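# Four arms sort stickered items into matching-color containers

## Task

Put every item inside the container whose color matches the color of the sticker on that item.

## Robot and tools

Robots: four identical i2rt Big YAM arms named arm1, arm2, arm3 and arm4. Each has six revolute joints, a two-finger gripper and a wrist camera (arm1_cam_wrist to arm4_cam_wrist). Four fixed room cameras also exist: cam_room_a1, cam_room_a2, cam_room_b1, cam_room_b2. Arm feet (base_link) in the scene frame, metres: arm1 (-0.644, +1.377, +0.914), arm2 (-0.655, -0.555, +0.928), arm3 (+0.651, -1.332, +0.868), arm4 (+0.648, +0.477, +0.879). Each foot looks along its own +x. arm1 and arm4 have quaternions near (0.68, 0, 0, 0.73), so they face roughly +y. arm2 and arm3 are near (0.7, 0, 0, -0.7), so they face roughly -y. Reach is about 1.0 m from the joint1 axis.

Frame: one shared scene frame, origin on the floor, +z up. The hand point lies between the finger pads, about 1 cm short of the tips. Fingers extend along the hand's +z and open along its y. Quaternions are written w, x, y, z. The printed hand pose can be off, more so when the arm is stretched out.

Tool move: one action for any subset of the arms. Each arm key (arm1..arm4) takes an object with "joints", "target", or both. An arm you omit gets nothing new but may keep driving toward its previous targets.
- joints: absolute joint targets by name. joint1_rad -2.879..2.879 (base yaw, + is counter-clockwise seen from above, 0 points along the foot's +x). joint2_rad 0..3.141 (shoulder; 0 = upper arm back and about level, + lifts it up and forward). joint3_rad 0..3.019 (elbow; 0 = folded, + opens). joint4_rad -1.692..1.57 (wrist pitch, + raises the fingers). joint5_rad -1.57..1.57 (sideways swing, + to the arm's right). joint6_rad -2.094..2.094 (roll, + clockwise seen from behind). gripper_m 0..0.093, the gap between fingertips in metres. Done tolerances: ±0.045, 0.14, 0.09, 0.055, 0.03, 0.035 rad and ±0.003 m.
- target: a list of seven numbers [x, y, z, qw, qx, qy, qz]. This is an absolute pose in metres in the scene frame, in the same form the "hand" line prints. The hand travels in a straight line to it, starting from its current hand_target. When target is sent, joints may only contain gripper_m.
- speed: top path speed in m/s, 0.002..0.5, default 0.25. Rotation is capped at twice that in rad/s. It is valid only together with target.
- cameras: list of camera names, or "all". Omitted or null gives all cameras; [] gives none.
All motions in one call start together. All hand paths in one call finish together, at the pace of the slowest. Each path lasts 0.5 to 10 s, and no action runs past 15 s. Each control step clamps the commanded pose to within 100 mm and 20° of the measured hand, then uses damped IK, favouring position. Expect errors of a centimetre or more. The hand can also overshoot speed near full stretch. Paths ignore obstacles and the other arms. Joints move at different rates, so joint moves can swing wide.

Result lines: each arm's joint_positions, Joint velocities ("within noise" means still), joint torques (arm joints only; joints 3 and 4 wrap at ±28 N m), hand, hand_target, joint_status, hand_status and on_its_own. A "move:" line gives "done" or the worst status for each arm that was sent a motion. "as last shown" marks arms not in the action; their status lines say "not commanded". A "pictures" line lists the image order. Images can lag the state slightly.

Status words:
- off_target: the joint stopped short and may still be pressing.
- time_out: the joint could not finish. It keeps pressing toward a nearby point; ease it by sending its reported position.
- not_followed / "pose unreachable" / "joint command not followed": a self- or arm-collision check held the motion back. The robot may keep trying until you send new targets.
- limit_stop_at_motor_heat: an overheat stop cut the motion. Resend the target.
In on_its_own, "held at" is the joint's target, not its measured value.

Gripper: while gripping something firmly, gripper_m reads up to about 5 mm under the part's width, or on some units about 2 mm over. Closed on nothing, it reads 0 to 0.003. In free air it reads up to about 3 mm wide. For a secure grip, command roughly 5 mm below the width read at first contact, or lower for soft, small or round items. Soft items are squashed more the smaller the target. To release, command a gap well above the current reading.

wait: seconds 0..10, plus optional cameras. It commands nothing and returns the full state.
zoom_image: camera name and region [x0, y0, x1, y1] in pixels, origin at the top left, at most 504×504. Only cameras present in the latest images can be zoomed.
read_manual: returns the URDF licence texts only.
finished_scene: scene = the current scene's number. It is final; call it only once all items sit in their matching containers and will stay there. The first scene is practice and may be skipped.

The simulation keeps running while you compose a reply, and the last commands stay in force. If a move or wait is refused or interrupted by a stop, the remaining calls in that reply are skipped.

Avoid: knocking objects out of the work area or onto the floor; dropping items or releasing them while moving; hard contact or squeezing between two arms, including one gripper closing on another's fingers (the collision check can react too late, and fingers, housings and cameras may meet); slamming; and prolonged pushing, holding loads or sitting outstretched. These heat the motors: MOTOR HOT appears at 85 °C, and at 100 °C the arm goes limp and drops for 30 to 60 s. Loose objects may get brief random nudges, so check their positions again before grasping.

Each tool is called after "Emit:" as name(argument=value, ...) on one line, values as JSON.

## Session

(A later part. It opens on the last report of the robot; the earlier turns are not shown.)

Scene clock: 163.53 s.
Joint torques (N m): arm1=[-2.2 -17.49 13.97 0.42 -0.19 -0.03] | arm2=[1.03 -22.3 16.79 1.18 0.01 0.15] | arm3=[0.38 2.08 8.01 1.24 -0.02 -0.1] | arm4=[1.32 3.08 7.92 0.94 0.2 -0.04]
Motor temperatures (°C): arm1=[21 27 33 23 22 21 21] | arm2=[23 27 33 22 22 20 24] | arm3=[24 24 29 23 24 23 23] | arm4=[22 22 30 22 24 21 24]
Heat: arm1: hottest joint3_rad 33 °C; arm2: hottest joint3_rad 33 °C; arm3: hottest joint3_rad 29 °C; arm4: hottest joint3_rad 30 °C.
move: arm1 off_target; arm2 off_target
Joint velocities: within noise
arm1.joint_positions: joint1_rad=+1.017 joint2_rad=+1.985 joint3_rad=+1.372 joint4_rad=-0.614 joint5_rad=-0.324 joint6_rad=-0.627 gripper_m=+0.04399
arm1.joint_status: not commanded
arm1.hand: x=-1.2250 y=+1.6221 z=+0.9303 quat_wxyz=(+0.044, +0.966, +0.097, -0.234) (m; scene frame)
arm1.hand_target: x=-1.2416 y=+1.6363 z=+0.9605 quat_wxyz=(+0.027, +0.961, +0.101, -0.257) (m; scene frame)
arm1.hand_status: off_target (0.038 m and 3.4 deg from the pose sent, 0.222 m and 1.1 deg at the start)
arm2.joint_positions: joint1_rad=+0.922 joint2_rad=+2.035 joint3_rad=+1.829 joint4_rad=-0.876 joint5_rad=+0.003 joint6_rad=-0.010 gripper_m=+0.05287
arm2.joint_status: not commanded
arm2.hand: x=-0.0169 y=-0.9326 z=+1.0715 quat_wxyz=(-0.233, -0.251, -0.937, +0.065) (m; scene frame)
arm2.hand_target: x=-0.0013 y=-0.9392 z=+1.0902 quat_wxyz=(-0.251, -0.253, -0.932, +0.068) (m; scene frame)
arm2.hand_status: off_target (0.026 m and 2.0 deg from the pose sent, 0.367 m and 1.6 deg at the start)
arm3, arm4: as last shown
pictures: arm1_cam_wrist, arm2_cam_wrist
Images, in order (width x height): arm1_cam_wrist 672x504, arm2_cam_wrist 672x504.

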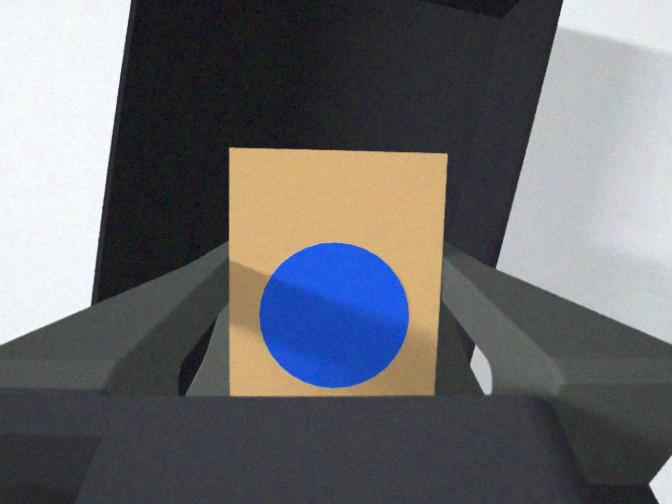

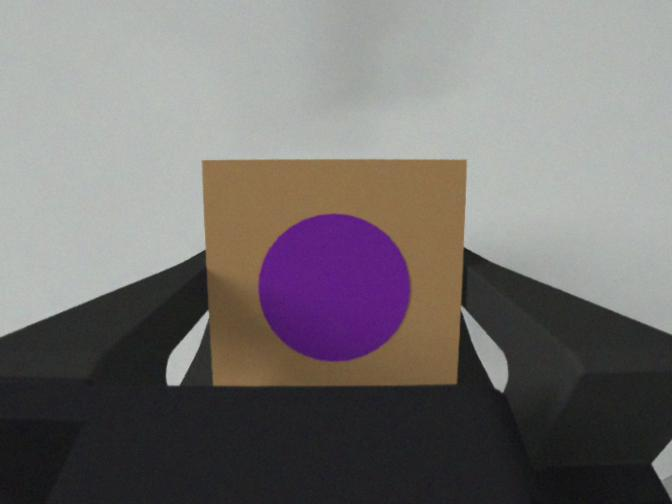

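Emit:
move(arm1={"joints":{"joint1_rad":-2.278,"joint2_rad":0.6,"joint3_rad":1.403,"joint4_rad":-1.5,"joint5_rad":0,"joint6_rad":0}}, arm2={"target":[-0.004,-0.94,1.01,-0.2497,-0.2533,-0.9321,0.0679],"speed":0.06}, cameras=["arm2_cam_wrist"])

Scene clock: 174.43 s.
Joint torques (N m): arm1=[-2.67 4.13 11.69 1.31 -0.05 0.1] | arm2=[0.67 -22.07 10.3 2.66 -0.06 0.14] | arm3=[0.44 2.08 8.01 1.25 -0.01 -0.1] | arm4=[1.08 2.84 7.87 0.91 0.17 -0.04]
Motor temperatures (°C): arm1=[21 27 35 23 22 21 22] | arm2=[23 27 34 22 22 20 24] | arm3=[24 24 29 23 24 23 23] | arm4=[22 22 30 22 24 21 24]
Heat: arm1: hottest joint3_rad 35 °C; arm2: hottest joint3_rad 34 °C; arm3: hottest joint3_rad 29 °C; arm4: hottest joint3_rad 30 °C.
move: arm1 done; arm2 off_target
Joint velocities: within noise
arm1.joint_positions: joint1_rad=-2.271 joint2_rad=+0.594 joint3_rad=+1.373 joint4_rad=-1.491 joint5_rad=+0.002 joint6_rad=-0.007 gripper_m=+0.04383
arm1.joint_status: all done
arm1.hand: x=-0.4716 y=+1.2550 z=+1.4175 quat_wxyz=(-0.388, -0.279, -0.868, +0.132) (m; scene frame)
arm1.hand_target: x=-0.4742 y=+1.2555 z=+1.4285 quat_wxyz=(-0.395, -0.284, -0.864, +0.134) (m; scene frame)
arm1.hand_status: not commanded
arm2.joint_positions: joint1_rad=+0.922 joint2_rad=+2.077 joint3_rad=+1.772 joint4_rad=-0.730 joint5_rad=+0.003 joint6_rad=-0.010 gripper_m=+0.05287
arm2.joint_status: not commanded
arm2.hand: x=-0.0053 y=-0.9392 z=+1.0308 quat_wxyz=(-0.255, -0.250, -0.931, +0.071) (m; scene frame)
arm2.hand_target: x=-0.0046 y=-0.9397 z=+1.0103 quat_wxyz=(-0.250, -0.253, -0.932, +0.068) (m; scene frame)
arm2.hand_status: off_target (0.021 m and 0.8 deg from the pose sent, 0.063 m and 2.0 deg at the start)
arm3.joint_positions: joint1_rad=-1.979 joint2_rad=+0.599 joint3_rad=+1.397 joint4_rad=-1.494 joint5_rad=+0.001 joint6_rad=+0.005 gripper_m=+0.09307
arm3.joint_status: not commanded
arm3.hand: x=+0.4755 y=-1.2217 z=+1.3816 quat_wxyz=(+0.104, -0.875, +0.242, +0.407) (m; scene frame)
arm3.hand_target: x=+0.4777 y=-1.2205 z=+1.3831 quat_wxyz=(+0.107, -0.874, +0.245, +0.406) (m; scene frame)
arm3.hand_status: not commanded
arm4.joint_positions: joint1_rad=+0.930 joint2_rad=+0.592 joint3_rad=+1.390 joint4_rad=-1.490 joint5_rad=-0.002 joint6_rad=+0.011 gripper_m=+0.09310
arm4.joint_status: not commanded
arm4.hand: x=+0.4823 y=+0.5902 z=+1.3943 quat_wxyz=(-0.117, +0.865, -0.266, -0.410) (m; scene frame)
arm4.hand_target: x=+0.4821 y=+0.5899 z=+1.3969 quat_wxyz=(-0.119, +0.867, -0.260, -0.407) (m; scene frame)
arm4.hand_status: not commanded
pictures: arm2_cam_wrist
Images, in order (width x height): arm2_cam_wrist 672x504.

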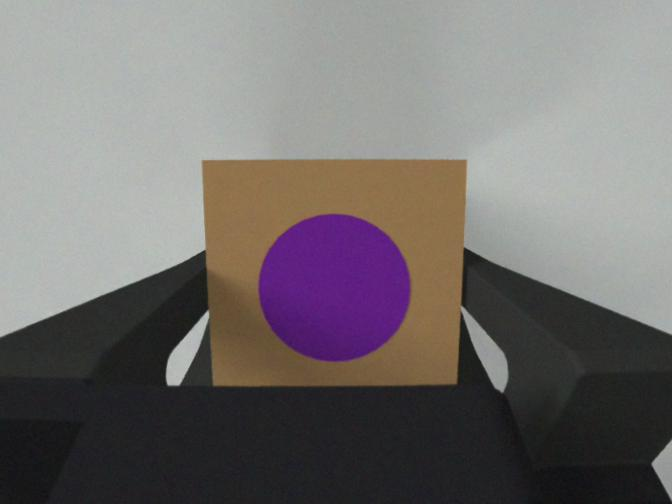

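Emit:
move(arm1={"target":[-0.316,1.149,1.15,-0.247,-0.289,-0.921,0.0774],"speed":0.3}, arm2={"target":[-0.004,-0.94,0.993,-0.2497,-0.2533,-0.9321,0.0679],"speed":0.03}, cameras=["arm1_cam_wrist","arm2_cam_wrist"])

Scene clock: 179.70 s.
Joint torques (N m): arm1=[-0.85 -5.3 12.36 2.09 -0.04 0.08] | arm2=[0.73 -21.13 9.59 2.69 -0.07 0.13] | arm3=[0.38 2.08 8.01 1.26 -0.01 -0.1] | arm4=[1.2 3.14 7.91 0.92 0.16 -0.08]
Motor temperatures (°C): arm1=[21 27 35 23 21 21 22] | arm2=[23 27 34 22 22 20 24] | arm3=[24 24 29 23 24 23 23] | arm4=[22 22 30 22 24 21 24]
Heat: arm1: hottest joint3_rad 35 °C; arm2: hottest joint3_rad 34 °C; arm3: hottest joint3_rad 29 °C; arm4: hottest joint3_rad 30 °C.
move: arm1 off_target; arm2 off_target
Joint velocities: within noise
arm1.joint_positions: joint1_rad=-2.266 joint2_rad=+1.057 joint3_rad=+0.929 joint4_rad=-0.950 joint5_rad=-0.009 joint6_rad=-0.005 gripper_m=+0.04383
arm1.joint_status: not commanded
arm1.hand: x=-0.3237 y=+1.1487 z=+1.1367 quat_wxyz=(-0.225, -0.295, -0.926, +0.073) (m; scene frame)
arm1.hand_target: x=-0.3164 y=+1.1492 z=+1.1499 quat_wxyz=(-0.247, -0.289, -0.922, +0.077) (m; scene frame)
arm1.hand_status: off_target (0.015 m and 2.7 deg from the pose sent, 0.327 m and 18.4 deg at the start)
arm2.joint_positions: joint1_rad=+0.922 joint2_rad=+2.083 joint3_rad=+1.759 joint4_rad=-0.694 joint5_rad=+0.003 joint6_rad=-0.010 gripper_m=+0.05287
arm2.joint_status: not commanded
arm2.hand: x=-0.0027 y=-0.9407 z=+1.0246 quat_wxyz=(-0.263, -0.249, -0.929, +0.073) (m; scene frame)
arm2.hand_target: x=-0.0050 y=-0.9394 z=+0.9937 quat_wxyz=(-0.250, -0.253, -0.932, +0.068) (m; scene frame)
arm2.hand_status: off_target (0.032 m and 1.7 deg from the pose sent, 0.038 m and 0.8 deg at the start)
arm3, arm4: as last shown
pictures: arm1_cam_wrist, arm2_cam_wrist
Images, in order (width x height): arm1_cam_wrist 672x504, arm2_cam_wrist 672x504.

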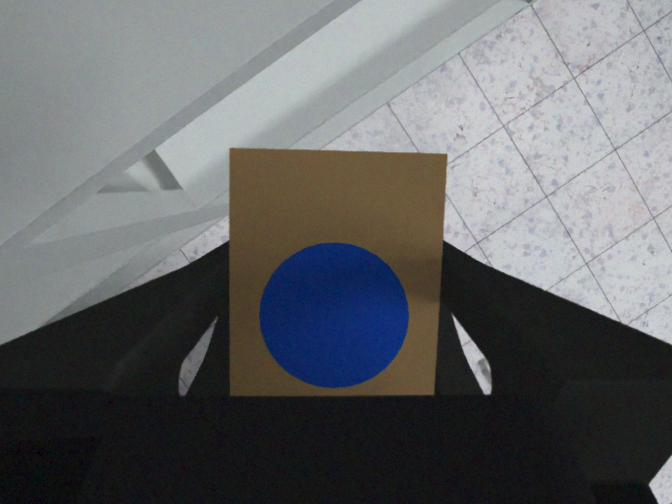

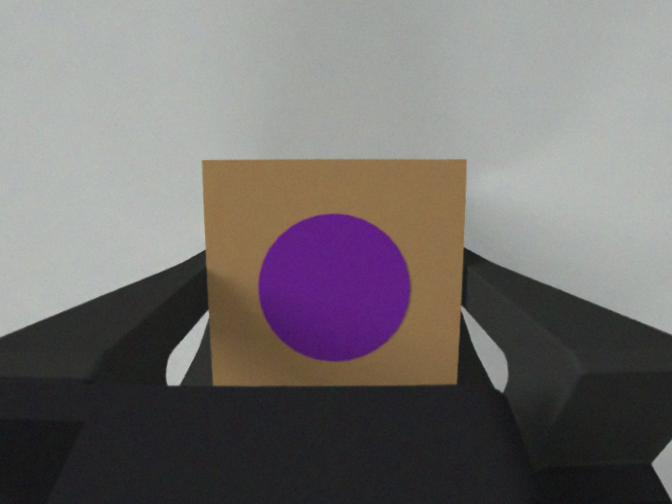

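Emit:
move(arm1={"target":[0.0,0.93,1.1,-0.247,-0.289,-0.921,0.0774],"speed":0.25}, arm2={"joints":{"gripper_m":0.092}}, cameras=["arm1_cam_wrist","arm2_cam_wrist"])

Scene clock: 191.40 s.
Joint torques (N m): arm1=[-0.97 -20.01 17.61 0.7 0.08 0.12] | arm2=[0.85 -21.3 9.59 2.59 -0.05 0.13] | arm3=[0.5 2.2 8.02 1.29 -0.01 -0.1] | arm4=[0.91 3.14 7.83 1.06 0.16 -0.08]
Motor temperatures (°C): arm1=[21 26 36 23 21 21 22] | arm2=[23 27 33 22 22 20 24] | arm3=[24 24 29 23 24 23 23] | arm4=[22 22 30 22 24 21 24]
Heat: arm1: hottest joint3_rad 36 °C; arm2: hottest joint3_rad 33 °C; arm3: hottest joint3_rad 29 °C; arm4: hottest joint3_rad 30 °C.
move: arm1 off_target; arm2 done
Joint velocities: within noise
arm1.joint_positions: joint1_rad=-2.260 joint2_rad=+2.097 joint3_rad=+1.987 joint4_rad=-0.980 joint5_rad=-0.009 joint6_rad=-0.005 gripper_m=+0.04383
arm1.joint_status: not commanded
arm1.hand: x=-0.0191 y=+0.9332 z=+1.0672 quat_wxyz=(-0.220, -0.293, -0.928, +0.070) (m; scene frame)
arm1.hand_target: x=-0.0019 y=+0.9313 z=+1.1002 quat_wxyz=(-0.248, -0.289, -0.921, +0.077) (m; scene frame)
arm1.hand_status: off_target (0.038 m and 3.3 deg from the pose sent, 0.392 m and 2.7 deg at the start)
arm2.joint_positions: joint1_rad=+0.922 joint2_rad=+2.083 joint3_rad=+1.759 joint4_rad=-0.691 joint5_rad=+0.003 joint6_rad=-0.010 gripper_m=+0.09194
arm2.joint_status: all done
arm2.hand: x=-0.0022 y=-0.9410 z=+1.0247 quat_wxyz=(-0.264, -0.249, -0.929, +0.073) (m; scene frame)
arm2.hand_target: x=-0.0050 y=-0.9394 z=+0.9935 quat_wxyz=(-0.250, -0.253, -0.932, +0.068) (m; scene frame)
arm2.hand_status: not commanded
arm3, arm4: as last shown
pictures: arm1_cam_wrist, arm2_cam_wrist
Images, in order (width x height): arm1_cam_wrist 672x504, arm2_cam_wrist 672x504.

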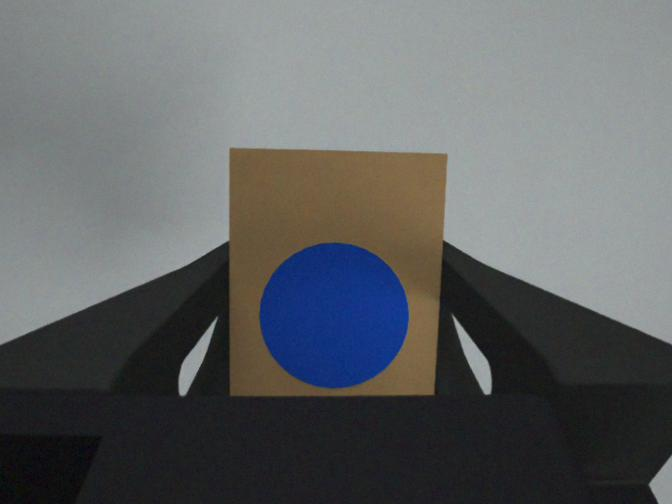

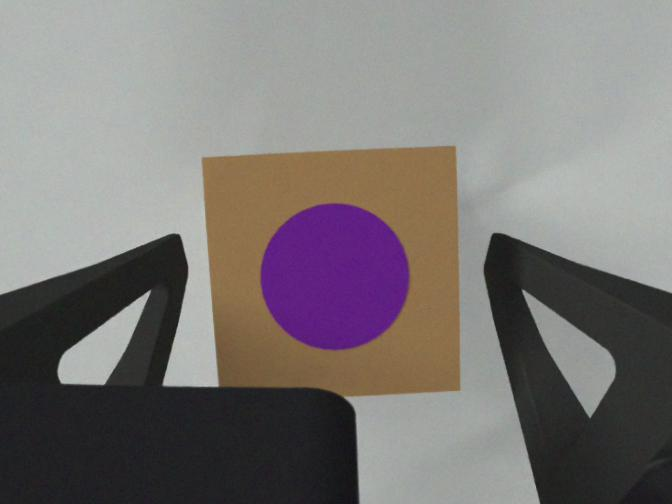

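Emit:
move(arm1={"target":[-0.002,0.93,1.015,-0.247,-0.289,-0.921,0.0774],"speed":0.06}, arm2={"target":[-0.31,-0.757,1.17,-0.2497,-0.2533,-0.9321,0.0679],"speed":0.25}, arm3={"target":[0.308,-1.126,1.17,-0.0694,0.9306,-0.2590,-0.2493],"speed":0.3}, cameras=["arm1_cam_wrist","arm2_cam_wrist","arm3_cam_wrist"])

Scene clock: 203.73 s.
Joint torques (N m): arm1=[-0.79 -19.96 11.4 1.78 0.05 0.11] | arm2=[1.44 -7.06 10.3 1.24 0.16 0.18] | arm3=[1.67 -8.59 9.02 1.58 0.13 0.01] | arm4=[1.03 2.67 8.06 0.83 0.18 -0.09]
Motor temperatures (°C): arm1=[21 27 36 23 21 21 22] | arm2=[23 28 33 22 22 20 24] | arm3=[24 24 29 23 24 23 23] | arm4=[22 22 30 22 24 21 24]
Heat: arm1: hottest joint3_rad 36 °C; arm2: hottest joint3_rad 33 °C; arm3: hottest joint3_rad 29 °C; arm4: hottest joint3_rad 30 °C.
move: arm1 done; arm2 off_target; arm3 done
Joint velocities: within noise
arm1.joint_positions: joint1_rad=-2.260 joint2_rad=+2.130 joint3_rad=+1.900 joint4_rad=-0.816 joint5_rad=-0.009 joint6_rad=-0.005 gripper_m=+0.04383
arm1.joint_status: not commanded
arm1.hand: x=-0.0107 y=+0.9268 z=+1.0186 quat_wxyz=(-0.241, -0.291, -0.923, +0.077) (m; scene frame)
arm1.hand_target: x=-0.0022 y=+0.9301 z=+1.0151 quat_wxyz=(-0.247, -0.289, -0.922, +0.077) (m; scene frame)
arm1.hand_status: done (0.010 m and 0.8 deg from the pose sent, 0.055 m and 3.3 deg at the start)
arm2.joint_positions: joint1_rad=+0.922 joint2_rad=+1.051 joint3_rad=+0.973 joint4_rad=-0.930 joint5_rad=+0.004 joint6_rad=-0.006 gripper_m=+0.09194
arm2.joint_status: not commanded
arm2.hand: x=-0.3074 y=-0.7624 z=+1.1836 quat_wxyz=(-0.268, -0.251, -0.927, +0.074) (m; scene frame)
arm2.hand_target: x=-0.3102 y=-0.7570 z=+1.1703 quat_wxyz=(-0.250, -0.253, -0.932, +0.068) (m; scene frame)
arm2.hand_status: off_target (0.015 m and 2.3 deg from the pose sent, 0.387 m and 1.9 deg at the start)
arm3.joint_positions: joint1_rad=-1.979 joint2_rad=+1.055 joint3_rad=+1.119 joint4_rad=-1.119 joint5_rad=+0.018 joint6_rad=+0.005 gripper_m=+0.09307
arm3.joint_status: not commanded
arm3.hand: x=+0.3102 y=-1.1244 z=+1.1682 quat_wxyz=(+0.068, -0.933, +0.259, +0.242) (m; scene frame)
arm3.hand_target: x=+0.3081 y=-1.1260 z=+1.1700 quat_wxyz=(+0.069, -0.931, +0.259, +0.249) (m; scene frame)
arm3.hand_status: done (0.003 m and 0.9 deg from the pose sent, 0.286 m and 19.7 deg at the start)
arm4: as last shown
pictures: arm1_cam_wrist, arm2_cam_wrist, arm3_cam_wrist
Images, in order (width x height): arm1_cam_wrist 672x504, arm2_cam_wrist 672x504, arm3_cam_wrist 672x504.

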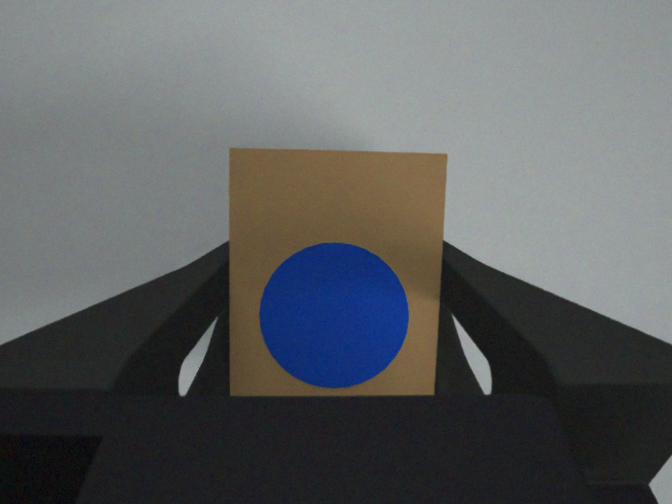

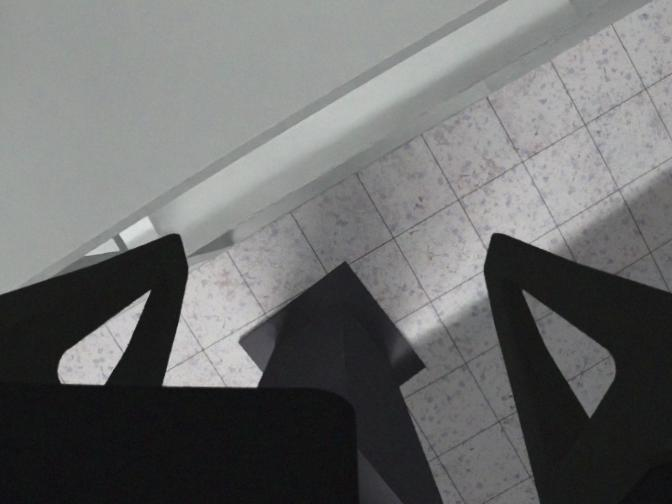

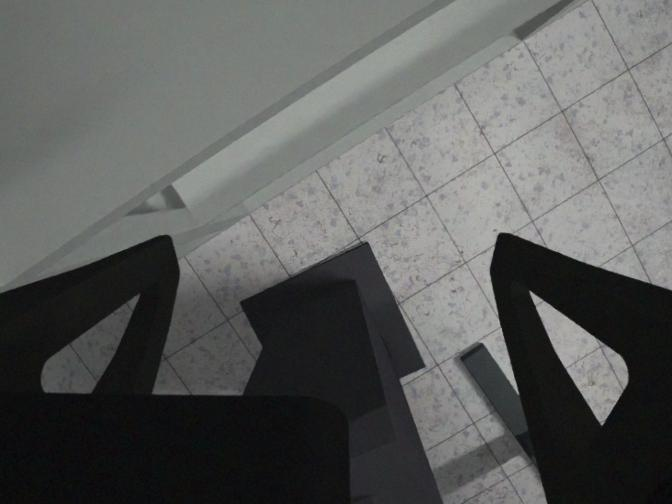

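Emit:
move(arm1={"target":[-0.002,0.932,0.995,-0.247,-0.289,-0.921,0.0774],"speed":0.03}, arm2={"joints":{"joint2_rad":0.6,"joint3_rad":1.403,"joint4_rad":-1.5}}, arm3={"target":[0.015,-0.95,1.125,-0.0694,0.9306,-0.2590,-0.2493],"speed":0.25}, cameras=["arm1_cam_wrist","arm3_cam_wrist"])

Scene clock: 212.37 s.
Joint torques (N m): arm1=[-1.96 -18.78 10.71 1.96 0.06 0.15] | arm2=[1.55 0.73 8.13 1.69 0.15 0.17] | arm3=[1.2 -23.47 14.05 0.59 -0.07 -0.07] | arm4=[0.85 2.96 7.86 0.95 0.16 -0.05]
Motor temperatures (°C): arm1=[21 28 36 23 21 21 22] | arm2=[23 27 33 22 22 20 23] | arm3=[24 24 29 23 24 23 23] | arm4=[22 22 30 22 24 21 24]
Heat: arm1: hottest joint3_rad 36 °C; arm2: hottest joint3_rad 33 °C; arm3: hottest joint3_rad 29 °C; arm4: hottest joint3_rad 30 °C.
move: arm1 off_target; arm2 done; arm3 off_target
Joint velocities: within noise
arm1.joint_positions: joint1_rad=-2.259 joint2_rad=+2.134 joint3_rad=+1.874 joint4_rad=-0.771 joint5_rad=-0.008 joint6_rad=-0.005 gripper_m=+0.04383
arm1.joint_status: not commanded
arm1.hand: x=-0.0089 y=+0.9264 z=+1.0088 quat_wxyz=(-0.248, -0.290, -0.921, +0.080) (m; scene frame)
arm1.hand_target: x=-0.0023 y=+0.9323 z=+0.9951 quat_wxyz=(-0.247, -0.289, -0.922, +0.077) (m; scene frame)
arm1.hand_status: off_target (0.016 m and 0.3 deg from the pose sent, 0.026 m and 0.8 deg at the start)
arm2.joint_positions: joint1_rad=+0.922 joint2_rad=+0.606 joint3_rad=+1.412 joint4_rad=-1.485 joint5_rad=+0.004 joint6_rad=-0.006 gripper_m=+0.09194
arm2.joint_status: all done
arm2.hand: x=-0.4799 y=-0.6620 z=+1.4512 quat_wxyz=(-0.416, -0.236, -0.871, +0.115) (m; scene frame)
arm2.hand_target: x=-0.4823 y=-0.6591 z=+1.4455 quat_wxyz=(-0.409, -0.239, -0.874, +0.110) (m; scene frame)
arm2.hand_status: not commanded
arm3.joint_positions: joint1_rad=-1.979 joint2_rad=+1.968 joint3_rad=+1.974 joint4_rad=-1.090 joint5_rad=+0.018 joint6_rad=+0.005 gripper_m=+0.09307
arm3.joint_status: not commanded
arm3.hand: x=+0.0240 y=-0.9581 z=+1.0998 quat_wxyz=(+0.064, -0.936, +0.260, +0.228) (m; scene frame)
arm3.hand_target: x=+0.0162 y=-0.9506 z=+1.1250 quat_wxyz=(+0.070, -0.930, +0.259, +0.250) (m; scene frame)
arm3.hand_status: off_target (0.028 m and 2.6 deg from the pose sent, 0.346 m and 0.9 deg at the start)
arm4: as last shown
pictures: arm1_cam_wrist, arm3_cam_wrist
Images, in order (width x height): arm1_cam_wrist 672x504, arm3_cam_wrist 672x504.

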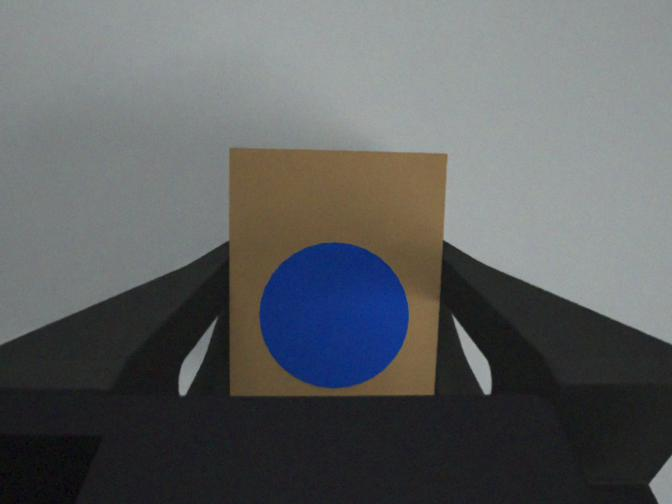

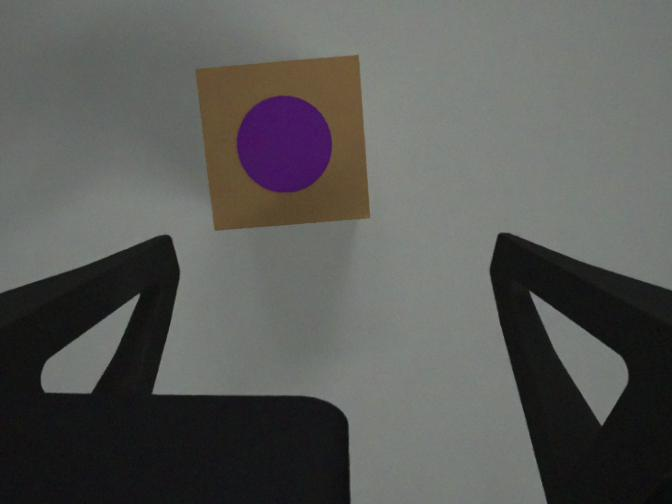

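Emit:
move(arm1={"target":[-0.002,0.932,0.98,-0.247,-0.289,-0.921,0.0774],"speed":0.03}, arm3={"target":[-0.022,-0.948,1.115,-0.0582,0.9412,-0.2173,-0.2522],"speed":0.2}, cameras=["arm1_cam_wrist","arm3_cam_wrist"])

Scene clock: 230.77 s.
Joint torques (N m): arm1=[-1.2 -17.32 9.62 2.02 0.13 0.07] | arm2=[1.49 0.79 8.13 1.69 0.15 0.18] | arm3=[2.2 -24.35 14.16 0.64 -0.1 -0.12] | arm4=[0.85 3.08 7.8 0.88 0.17 -0.06]
Motor temperatures (°C): arm1=[21 28 35 23 21 21 22] | arm2=[23 27 31 22 22 20 23] | arm3=[24 25 31 23 24 23 23] | arm4=[22 22 30 22 24 21 24]
Heat: arm1: hottest joint3_rad 35 °C; arm2: hottest joint3_rad 31 °C; arm3: hottest joint3_rad 31 °C; arm4: hottest joint3_rad 30 °C.
move: arm1 off_target; arm3 off_target
Joint velocities: within noise
arm1.joint_positions: joint1_rad=-2.259 joint2_rad=+2.134 joint3_rad=+1.865 joint4_rad=-0.738 joint5_rad=-0.008 joint6_rad=-0.004 gripper_m=+0.04383
arm1.joint_status: not commanded
arm1.hand: x=-0.0057 y=+0.9241 z=+1.0084 quat_wxyz=(-0.259, -0.290, -0.918, +0.083) (m; scene frame)
arm1.hand_target: x=-0.0029 y=+0.9323 z=+0.9805 quat_wxyz=(-0.247, -0.289, -0.922, +0.078) (m; scene frame)
arm1.hand_status: off_target (0.030 m and 1.5 deg from the pose sent, 0.030 m and 0.3 deg at the start)
arm2, arm4: as last shown
arm3.joint_positions: joint1_rad=-1.979 joint2_rad=+2.073 joint3_rad=+2.126 joint4_rad=-1.133 joint5_rad=-0.020 joint6_rad=-0.054 gripper_m=+0.09307
arm3.joint_status: not commanded
arm3.hand: x=-0.0079 y=-0.9470 z=+1.0943 quat_wxyz=(+0.054, -0.944, +0.227, +0.233) (m; scene frame)
arm3.hand_target: x=-0.0209 y=-0.9486 z=+1.1149 quat_wxyz=(+0.058, -0.941, +0.217, +0.253) (m; scene frame)
arm3.hand_status: off_target (0.025 m and 2.5 deg from the pose sent, 0.049 m and 5.7 deg at the start)
pictures: arm1_cam_wrist, arm3_cam_wrist
Images, in order (width x height): arm1_cam_wrist 672x504, arm3_cam_wrist 672x504.

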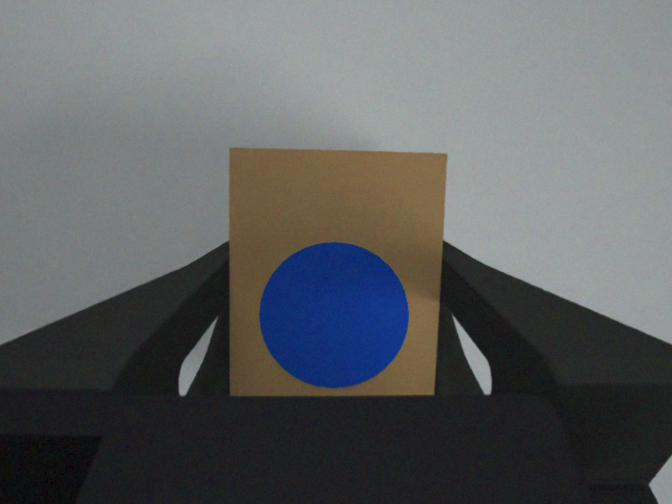

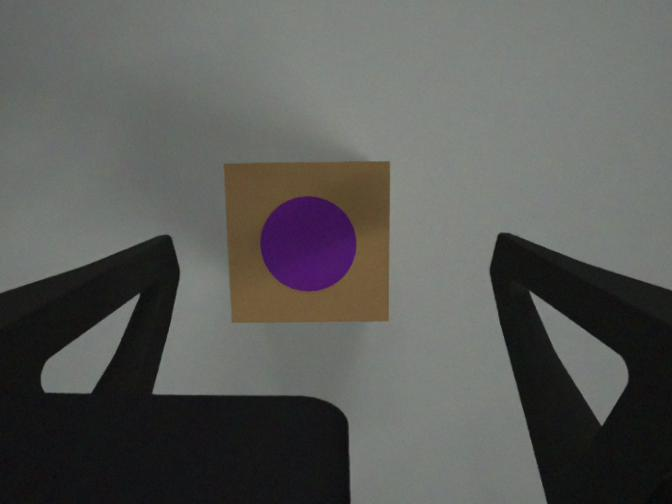

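Emit:
move(arm1={"joints":{"gripper_m":0.09}}, arm3={"target":[-0.026,-0.957,1.04,-0.0582,0.9412,-0.2173,-0.2522],"speed":0.1}, cameras=["arm1_cam_wrist","arm3_cam_wrist"])

Scene clock: 242.40 s.
Joint torques (N m): arm1=[-0.67 -18.02 10.52 1.7 -0.05 0.05] | arm2=[1.49 0.73 8.17 1.7 0.15 0.18] | arm3=[2.37 -24.18 9.05 1.58 0.11 -0.02] | arm4=[1.2 3.37 7.92 1.02 0.16 -0.04]
Motor temperatures (°C): arm1=[21 28 35 23 21 21 22] | arm2=[23 26 31 22 22 20 23] | arm3=[24 26 33 23 24 23 23] | arm4=[22 22 30 22 24 21 24]
Heat: arm1: hottest joint3_rad 35 °C; arm2: hottest joint3_rad 31 °C; arm3: hottest joint3_rad 33 °C; arm4: hottest joint3_rad 30 °C.
move: arm1 done; arm3 off_target
Joint velocities: within noise
arm1.joint_positions: joint1_rad=-2.261 joint2_rad=+2.136 joint3_rad=+1.856 joint4_rad=-0.729 joint5_rad=-0.004 joint6_rad=+0.003 gripper_m=+0.08996
arm1.joint_status: all done
arm1.hand: x=-0.0080 y=+0.9230 z=+1.0030 quat_wxyz=(-0.257, -0.295, -0.917, +0.084) (m; scene frame)
arm1.hand_target: x=-0.0030 y=+0.9325 z=+0.9803 quat_wxyz=(-0.247, -0.289, -0.922, +0.078) (m; scene frame)
arm1.hand_status: not commanded
arm2, arm4: as last shown
arm3.joint_positions: joint1_rad=-1.969 joint2_rad=+2.074 joint3_rad=+1.995 joint4_rad=-0.960 joint5_rad=-0.019 joint6_rad=-0.054 gripper_m=+0.09307
arm3.joint_status: not commanded
arm3.hand: x=-0.0186 y=-0.9497 z=+1.0489 quat_wxyz=(+0.059, -0.940, +0.222, +0.253) (m; scene frame)
arm3.hand_target: x=-0.0259 y=-0.9572 z=+1.0403 quat_wxyz=(+0.058, -0.941, +0.217, +0.252) (m; scene frame)
arm3.hand_status: off_target (0.014 m and 0.5 deg from the pose sent, 0.058 m and 2.5 deg at the start)
pictures: arm1_cam_wrist, arm3_cam_wrist
Images, in order (width x height): arm1_cam_wrist 672x504, arm3_cam_wrist 672x504.

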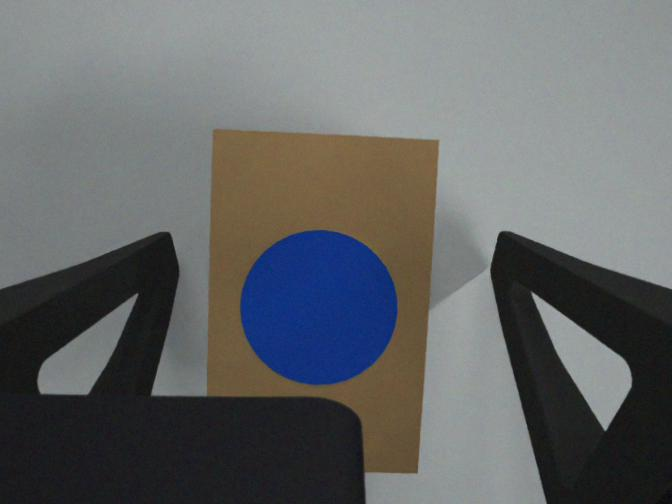

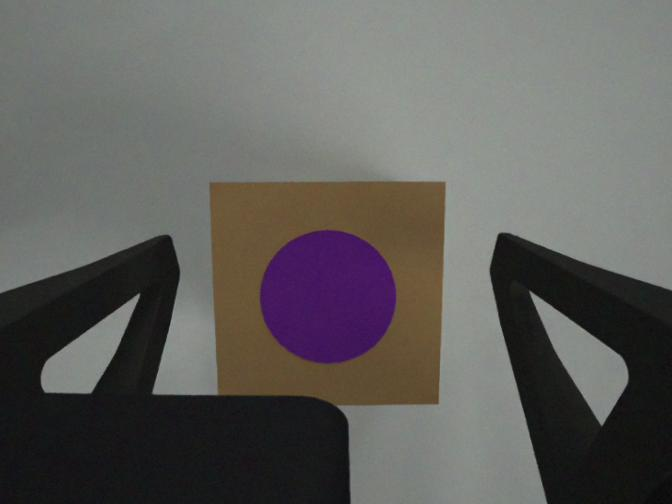

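Emit:
move(arm1={"target":[-0.316,1.149,1.17,-0.247,-0.289,-0.921,0.0774],"speed":0.25}, arm3={"target":[-0.018,-0.963,1.013,-0.0582,0.9412,-0.2173,-0.2522],"speed":0.05}, arm4={"target":[0.304,0.718,1.17,-0.0778,0.9212,-0.2905,-0.2468],"speed":0.3}, cameras=["arm1_cam_wrist","arm3_cam_wrist"])

Scene clock: 257.97 s.
Joint torques (N m): arm1=[-1.14 -3.84 11.4 0.98 -0.06 -0.04] | arm2=[1.55 0.79 8.14 1.69 0.15 0.17] | arm3=[2.67 -24.88 7.87 1.46 0.1 -0.01] | arm4=[-0.03 -8.35 9.36 1.32 0.24 0]
Motor temperatures (°C): arm1=[21 27 35 23 21 21 22] | arm2=[23 26 30 22 22 20 23] | arm3=[24 27 31 23 24 23 23] | arm4=[22 22 30 22 24 21 24]
Heat: arm1: hottest joint3_rad 35 °C; arm2: hottest joint3_rad 30 °C; arm3: hottest joint3_rad 31 °C; arm4: hottest joint3_rad 30 °C.
move: arm1 done; arm3 off_target; arm4 done
Joint velocities: within noise
arm1.joint_positions: joint1_rad=-2.260 joint2_rad=+1.028 joint3_rad=+0.990 joint4_rad=-0.974 joint5_rad=-0.008 joint6_rad=+0.005 gripper_m=+0.08996
arm1.joint_status: not commanded
arm1.hand: x=-0.3164 y=+1.1469 z=+1.1750 quat_wxyz=(-0.256, -0.294, -0.917, +0.081) (m; scene frame)
arm1.hand_target: x=-0.3161 y=+1.1490 z=+1.1702 quat_wxyz=(-0.247, -0.289, -0.921, +0.078) (m; scene frame)
arm1.hand_status: done (0.005 m and 1.4 deg from the pose sent, 0.417 m and 1.6 deg at the start)
arm2: as last shown
arm3.joint_positions: joint1_rad=-1.969 joint2_rad=+2.066 joint3_rad=+1.907 joint4_rad=-0.874 joint5_rad=-0.018 joint6_rad=-0.054 gripper_m=+0.09306
arm3.joint_status: not commanded
arm3.hand: x=-0.0145 y=-0.9522 z=+1.0215 quat_wxyz=(+0.060, -0.939, +0.222, +0.256) (m; scene frame)
arm3.hand_target: x=-0.0179 y=-0.9630 z=+1.0132 quat_wxyz=(+0.058, -0.941, +0.217, +0.252) (m; scene frame)
arm3.hand_status: off_target (0.014 m and 0.7 deg from the pose sent, 0.038 m and 0.5 deg at the start)
arm4.joint_positions: joint1_rad=+0.920 joint2_rad=+1.115 joint3_rad=+1.115 joint4_rad=-1.073 joint5_rad=+0.006 joint6_rad=+0.009 gripper_m=+0.09310
arm4.joint_status: not commanded
arm4.hand: x=+0.3059 y=+0.7121 z=+1.1643 quat_wxyz=(-0.071, +0.925, -0.289, -0.237) (m; scene frame)
arm4.hand_target: x=+0.3042 y=+0.7180 z=+1.1700 quat_wxyz=(-0.078, +0.921, -0.291, -0.247) (m; scene frame)
arm4.hand_status: done (0.008 m and 1.4 deg from the pose sent, 0.314 m and 20.5 deg at the start)
pictures: arm1_cam_wrist, arm3_cam_wrist
Images, in order (width x height): arm1_cam_wrist 672x504, arm3_cam_wrist 672x504.

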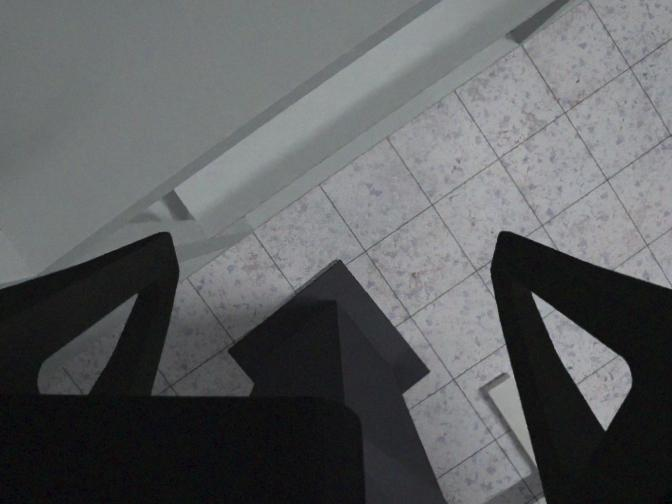

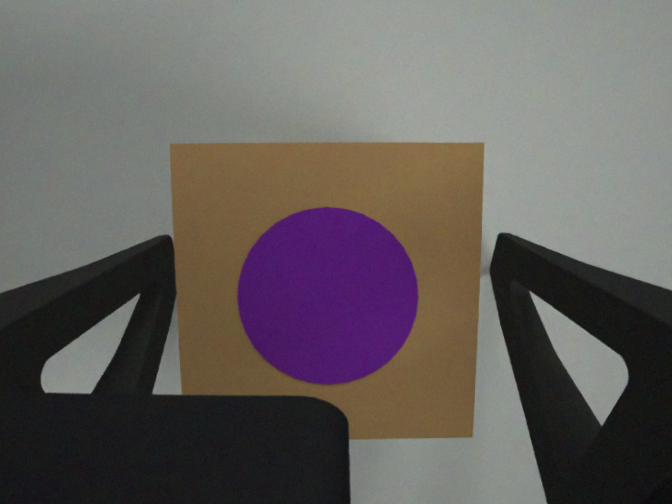

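Emit:
move(arm1={"joints":{"joint2_rad":0.6,"joint3_rad":1.403,"joint4_rad":-1.5}}, arm3={"joints":{"gripper_m":0.046}}, arm4={"target":[0.005,0.944,1.1,-0.0778,0.9212,-0.2905,-0.2468],"speed":0.25}, cameras=["arm3_cam_wrist","arm4_cam_wrist"])

Scene clock: 265.67 s.
Joint torques (N m): arm1=[-1.79 3.49 9.21 1.17 -0.05 -0.06] | arm2=[1.49 0.73 8.14 1.72 0.15 0.18] | arm3=[2.08 -24.76 7.94 1.37 0.1 -0.01] | arm4=[0.62 -24.18 12.88 0.51 -0.05 -0.09]
Motor temperatures (°C): arm1=[21 27 35 23 21 21 22] | arm2=[23 26 30 22 22 20 23] | arm3=[24 27 31 23 24 23 23] | arm4=[22 22 31 22 24 21 24]
Heat: arm1: hottest joint3_rad 35 °C; arm2: hottest joint3_rad 30 °C; arm3: hottest joint3_rad 31 °C; arm4: hottest joint3_rad 31 °C.
move: arm1 done; arm3 off_target; arm4 off_target
Joint velocities: within noise
arm1.joint_positions: joint1_rad=-2.260 joint2_rad=+0.607 joint3_rad=+1.398 joint4_rad=-1.489 joint5_rad=-0.008 joint6_rad=+0.005 gripper_m=+0.08996
arm1.joint_status: all done
arm1.hand: x=-0.4672 y=+1.2567 z=+1.4267 quat_wxyz=(-0.397, -0.277, -0.866, +0.125) (m; scene frame)
arm1.hand_target: x=-0.4704 y=+1.2605 z=+1.4284 quat_wxyz=(-0.397, -0.271, -0.868, +0.126) (m; scene frame)
arm1.hand_status: not commanded
arm2: as last shown
arm3.joint_positions: joint1_rad=-1.962 joint2_rad=+2.066 joint3_rad=+1.906 joint4_rad=-0.872 joint5_rad=-0.018 joint6_rad=-0.053 gripper_m=+0.05290
arm3.joint_status: gripper_m off_target (ended at +0.05293, target +0.04600)
arm3.hand: x=-0.0175 y=-0.9572 z=+1.0214 quat_wxyz=(+0.059, -0.940, +0.219, +0.256) (m; scene frame)
arm3.hand_target: x=-0.0178 y=-0.9629 z=+1.0131 quat_wxyz=(+0.058, -0.941, +0.217, +0.252) (m; scene frame)
arm3.hand_status: not commanded
arm4.joint_positions: joint1_rad=+0.895 joint2_rad=+2.145 joint3_rad=+2.179 joint4_rad=-1.105 joint5_rad=+0.001 joint6_rad=-0.002 gripper_m=+0.09310
arm4.joint_status: not commanded
arm4.hand: x=+0.0106 y=+0.9336 z=+1.0891 quat_wxyz=(-0.074, +0.923, -0.295, -0.237) (m; scene frame)
arm4.hand_target: x=+0.0057 y=+0.9436 z=+1.0999 quat_wxyz=(-0.078, +0.921, -0.291, -0.247) (m; scene frame)
arm4.hand_status: off_target (0.016 m and 1.3 deg from the pose sent, 0.385 m and 1.4 deg at the start)
pictures: arm3_cam_wrist, arm4_cam_wrist
Images, in order (width x height): arm3_cam_wrist 672x504, arm4_cam_wrist 672x504.

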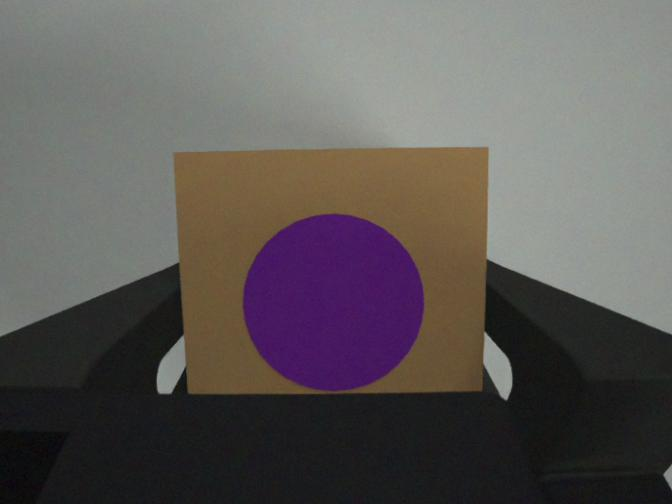

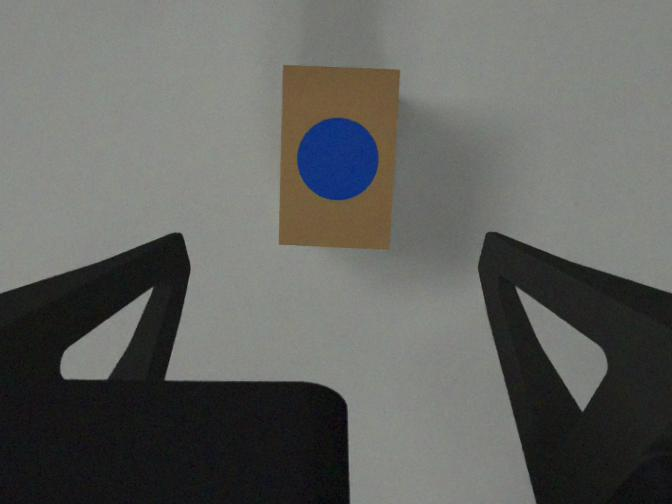

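Emit:
move(arm3={"target":[0.308,-1.126,1.17,-0.0582,0.9412,-0.2173,-0.2522],"speed":0.25}, arm4={"target":[-0.020,0.962,1.006,-0.0826,0.9155,-0.3081,-0.2453],"speed":0.12}, cameras=["arm3_cam_wrist","arm4_cam_wrist"])

Scene clock: 282.17 s.
Joint torques (N m): arm1=[-1.55 3.72 9.35 1.17 -0.02 -0.03] | arm2=[1.61 0.73 8.12 1.7 0.15 0.17] | arm3=[0.32 -6.95 9.18 0.81 -0.11 -0.13] | arm4=[0.85 -25.05 10.37 1.39 0.22 0.15]
Motor temperatures (°C): arm1=[21 26 34 23 21 21 22] | arm2=[23 25 30 22 22 20 23] | arm3=[24 28 30 23 24 23 24] | arm4=[22 25 35 22 24 21 24]
Heat: arm1: hottest joint3_rad 34 °C; arm2: hottest joint3_rad 30 °C; arm3: hottest joint3_rad 30 °C; arm4: hottest joint3_rad 35 °C.
move: arm3 done; arm4 off_target
Joint velocities: within noise
arm1, arm2: as last shown
arm3.joint_positions: joint1_rad=-1.982 joint2_rad=+1.042 joint3_rad=+1.118 joint4_rad=-1.102 joint5_rad=-0.034 joint6_rad=-0.077 gripper_m=+0.05290
arm3.joint_status: not commanded
arm3.hand: x=+0.3051 y=-1.1303 z=+1.1749 quat_wxyz=(+0.059, -0.940, +0.214, +0.259) (m; scene frame)
arm3.hand_target: x=+0.3081 y=-1.1260 z=+1.1700 quat_wxyz=(+0.058, -0.941, +0.217, +0.252) (m; scene frame)
arm3.hand_status: done (0.007 m and 0.9 deg from the pose sent, 0.396 m and 0.5 deg at the start)
arm4.joint_positions: joint1_rad=+0.895 joint2_rad=+2.258 joint3_rad=+2.179 joint4_rad=-0.978 joint5_rad=+0.014 joint6_rad=+0.006 gripper_m=+0.09310
arm4.joint_status: not commanded
arm4.hand: x=-0.0145 y=+0.9538 z=+1.0164 quat_wxyz=(-0.081, +0.919, -0.300, -0.242) (m; scene frame)
arm4.hand_target: x=-0.0194 y=+0.9617 z=+1.0061 quat_wxyz=(-0.083, +0.915, -0.308, -0.245) (m; scene frame)
arm4.hand_status: off_target (0.014 m and 1.2 deg from the pose sent, 0.093 m and 2.2 deg at the start)
pictures: arm3_cam_wrist, arm4_cam_wrist
Images, in order (width x height): arm3_cam_wrist 672x504, arm4_cam_wrist 672x504.

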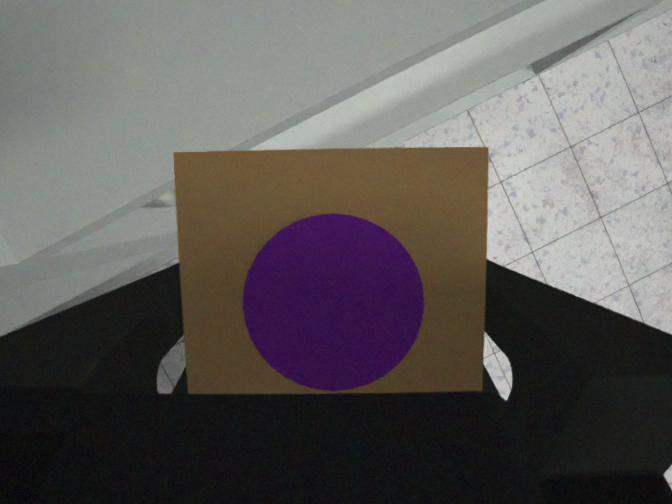

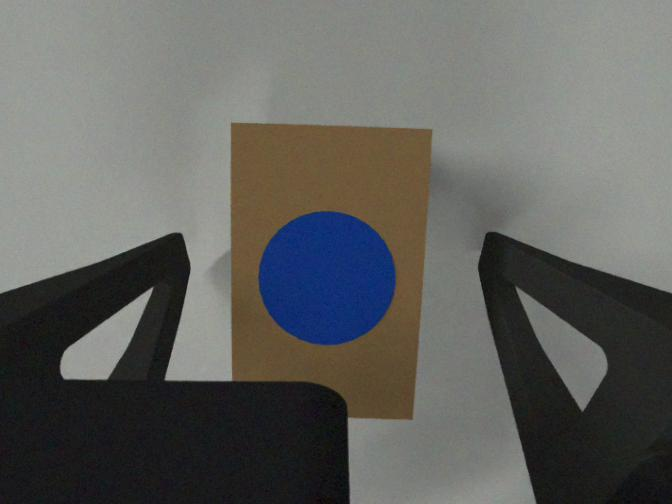

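Emit:
move(arm3={"joints":{"joint1_rad":1.787,"joint2_rad":0.6,"joint3_rad":1.403,"joint4_rad":-1.5,"joint5_rad":0,"joint6_rad":0}}, arm4={"target":[-0.019,0.962,0.986,-0.0826,0.9155,-0.3081,-0.2453],"speed":0.05}, cameras=["arm3_cam_wrist","arm4_cam_wrist"])

Scene clock: 298.07 s.
Joint torques (N m): arm1=[-1.32 3.6 9.39 1.31 -0.02 -0.1] | arm2=[1.49 0.56 8.14 1.7 0.16 0.17] | arm3=[2.14 1.08 8.02 1.37 0.11 0.01] | arm4=[0.56 -24.41 8.73 1.47 0.13 0.18]
Motor temperatures (°C): arm1=[20 26 33 23 21 21 22] | arm2=[23 25 30 22 22 20 23] | arm3=[24 27 30 23 24 23 24] | arm4=[22 26 35 22 24 21 24]
Heat: arm1: hottest joint3_rad 33 °C; arm2: hottest joint3_rad 30 °C; arm3: hottest joint3_rad 30 °C; arm4: hottest joint3_rad 35 °C.
move: arm3 done; arm4 off_target
Joint velocities: within noise
arm1, arm2: as last shown
arm3.joint_positions: joint1_rad=+1.776 joint2_rad=+0.611 joint3_rad=+1.397 joint4_rad=-1.498 joint5_rad=-0.002 joint6_rad=-0.006 gripper_m=+0.05286
arm3.joint_status: all done
arm3.hand: x=+0.8562 y=-1.3072 z=+1.3806 quat_wxyz=(-0.417, +0.044, -0.908, -0.011) (m; scene frame)
arm3.hand_target: x=+0.8509 y=-1.3057 z=+1.3850 quat_wxyz=(-0.423, +0.046, -0.905, -0.014) (m; scene frame)
arm3.hand_status: not commanded
arm4.joint_positions: joint1_rad=+0.895 joint2_rad=+2.258 joint3_rad=+2.159 joint4_rad=-0.929 joint5_rad=+0.016 joint6_rad=+0.006 gripper_m=+0.09310
arm4.joint_status: not commanded
arm4.hand: x=-0.0188 y=+0.9573 z=+1.0124 quat_wxyz=(-0.086, +0.916, -0.299, -0.255) (m; scene frame)
arm4.hand_target: x=-0.0182 y=+0.9614 z=+0.9863 quat_wxyz=(-0.083, +0.915, -0.308, -0.245) (m; scene frame)
arm4.hand_status: off_target (0.027 m and 1.6 deg from the pose sent, 0.032 m and 1.2 deg at the start)
pictures: arm3_cam_wrist, arm4_cam_wrist
Images, in order (width x height): arm3_cam_wrist 672x504, arm4_cam_wrist 672x504.

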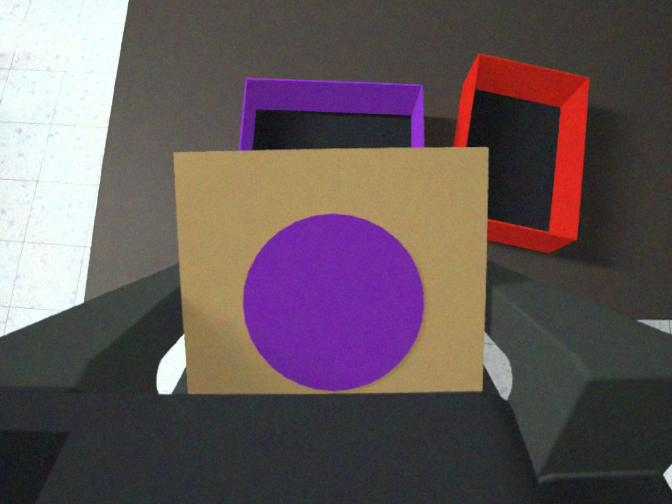

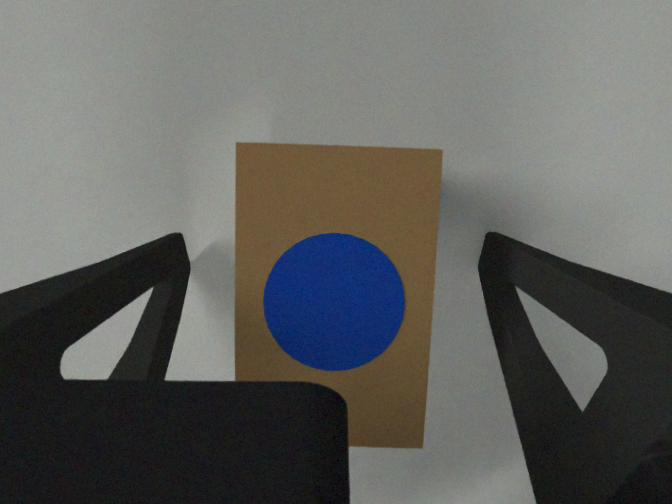

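Emit:
move(arm3={"target":[1.185,-1.281,0.88,0.2585,-0.0464,0.9648,0.0124],"speed":0.3}, arm4={"target":[-0.017,0.961,0.966,-0.0826,0.9155,-0.3081,-0.2453],"speed":0.05}, cameras=["arm3_cam_wrist","arm4_cam_wrist"])

Scene clock: 307.57 s.
Joint torques (N m): arm1=[-1.26 3.66 9.37 1.21 -0.06 -0.03] | arm2=[1.49 0.79 8.14 1.7 0.15 0.18] | arm3=[1.44 -15.91 10.13 1.55 -0.07 0.02] | arm4=[0.85 -23 7.49 1.63 0.05 0.15]
Motor temperatures (°C): arm1=[20 25 33 23 21 21 22] | arm2=[23 25 30 22 22 20 23] | arm3=[24 27 30 23 24 23 24] | arm4=[22 26 35 22 24 21 24]
Heat: arm1: hottest joint3_rad 33 °C; arm2: hottest joint3_rad 30 °C; arm3: hottest joint3_rad 30 °C; arm4: hottest joint3_rad 35 °C.
move: arm3 off_target; arm4 off_target
Joint velocities: within noise
arm1, arm2: as last shown
arm3.joint_positions: joint1_rad=+1.776 joint2_rad=+1.719 joint3_rad=+0.882 joint4_rad=-0.279 joint5_rad=-0.013 joint6_rad=-0.006 gripper_m=+0.05286
arm3.joint_status: not commanded
arm3.hand: x=+1.1578 y=-1.2871 z=+0.8579 quat_wxyz=(-0.225, +0.047, -0.973, -0.008) (m; scene frame)
arm3.hand_target: x=+1.1836 y=-1.2811 z=+0.8811 quat_wxyz=(-0.259, +0.046, -0.965, -0.013) (m; scene frame)
arm3.hand_status: off_target (0.036 m and 3.9 deg from the pose sent, 0.599 m and 19.3 deg at the start)
arm4.joint_positions: joint1_rad=+0.895 joint2_rad=+2.249 joint3_rad=+2.128 joint4_rad=-0.882 joint5_rad=+0.020 joint6_rad=+0.008 gripper_m=+0.09310
arm4.joint_status: not commanded
arm4.hand: x=-0.0201 y=+0.9589 z=+1.0101 quat_wxyz=(-0.091, +0.912, -0.299, -0.266) (m; scene frame)
arm4.hand_target: x=-0.0153 y=+0.9598 z=+0.9667 quat_wxyz=(-0.083, +0.916, -0.308, -0.245) (m; scene frame)
arm4.hand_status: off_target (0.044 m and 2.8 deg from the pose sent, 0.047 m and 1.5 deg at the start)
pictures: arm3_cam_wrist, arm4_cam_wrist
Images, in order (width x height): arm3_cam_wrist 672x504, arm4_cam_wrist 672x504.

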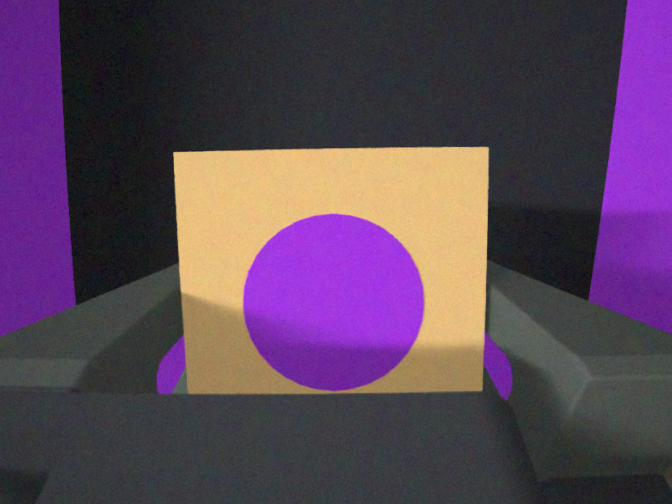

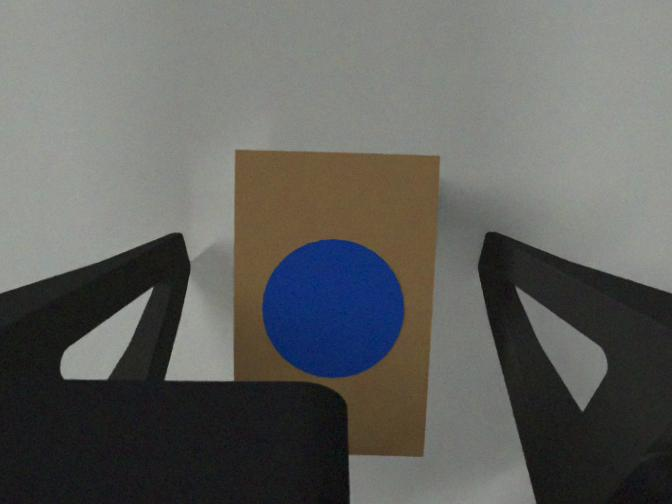

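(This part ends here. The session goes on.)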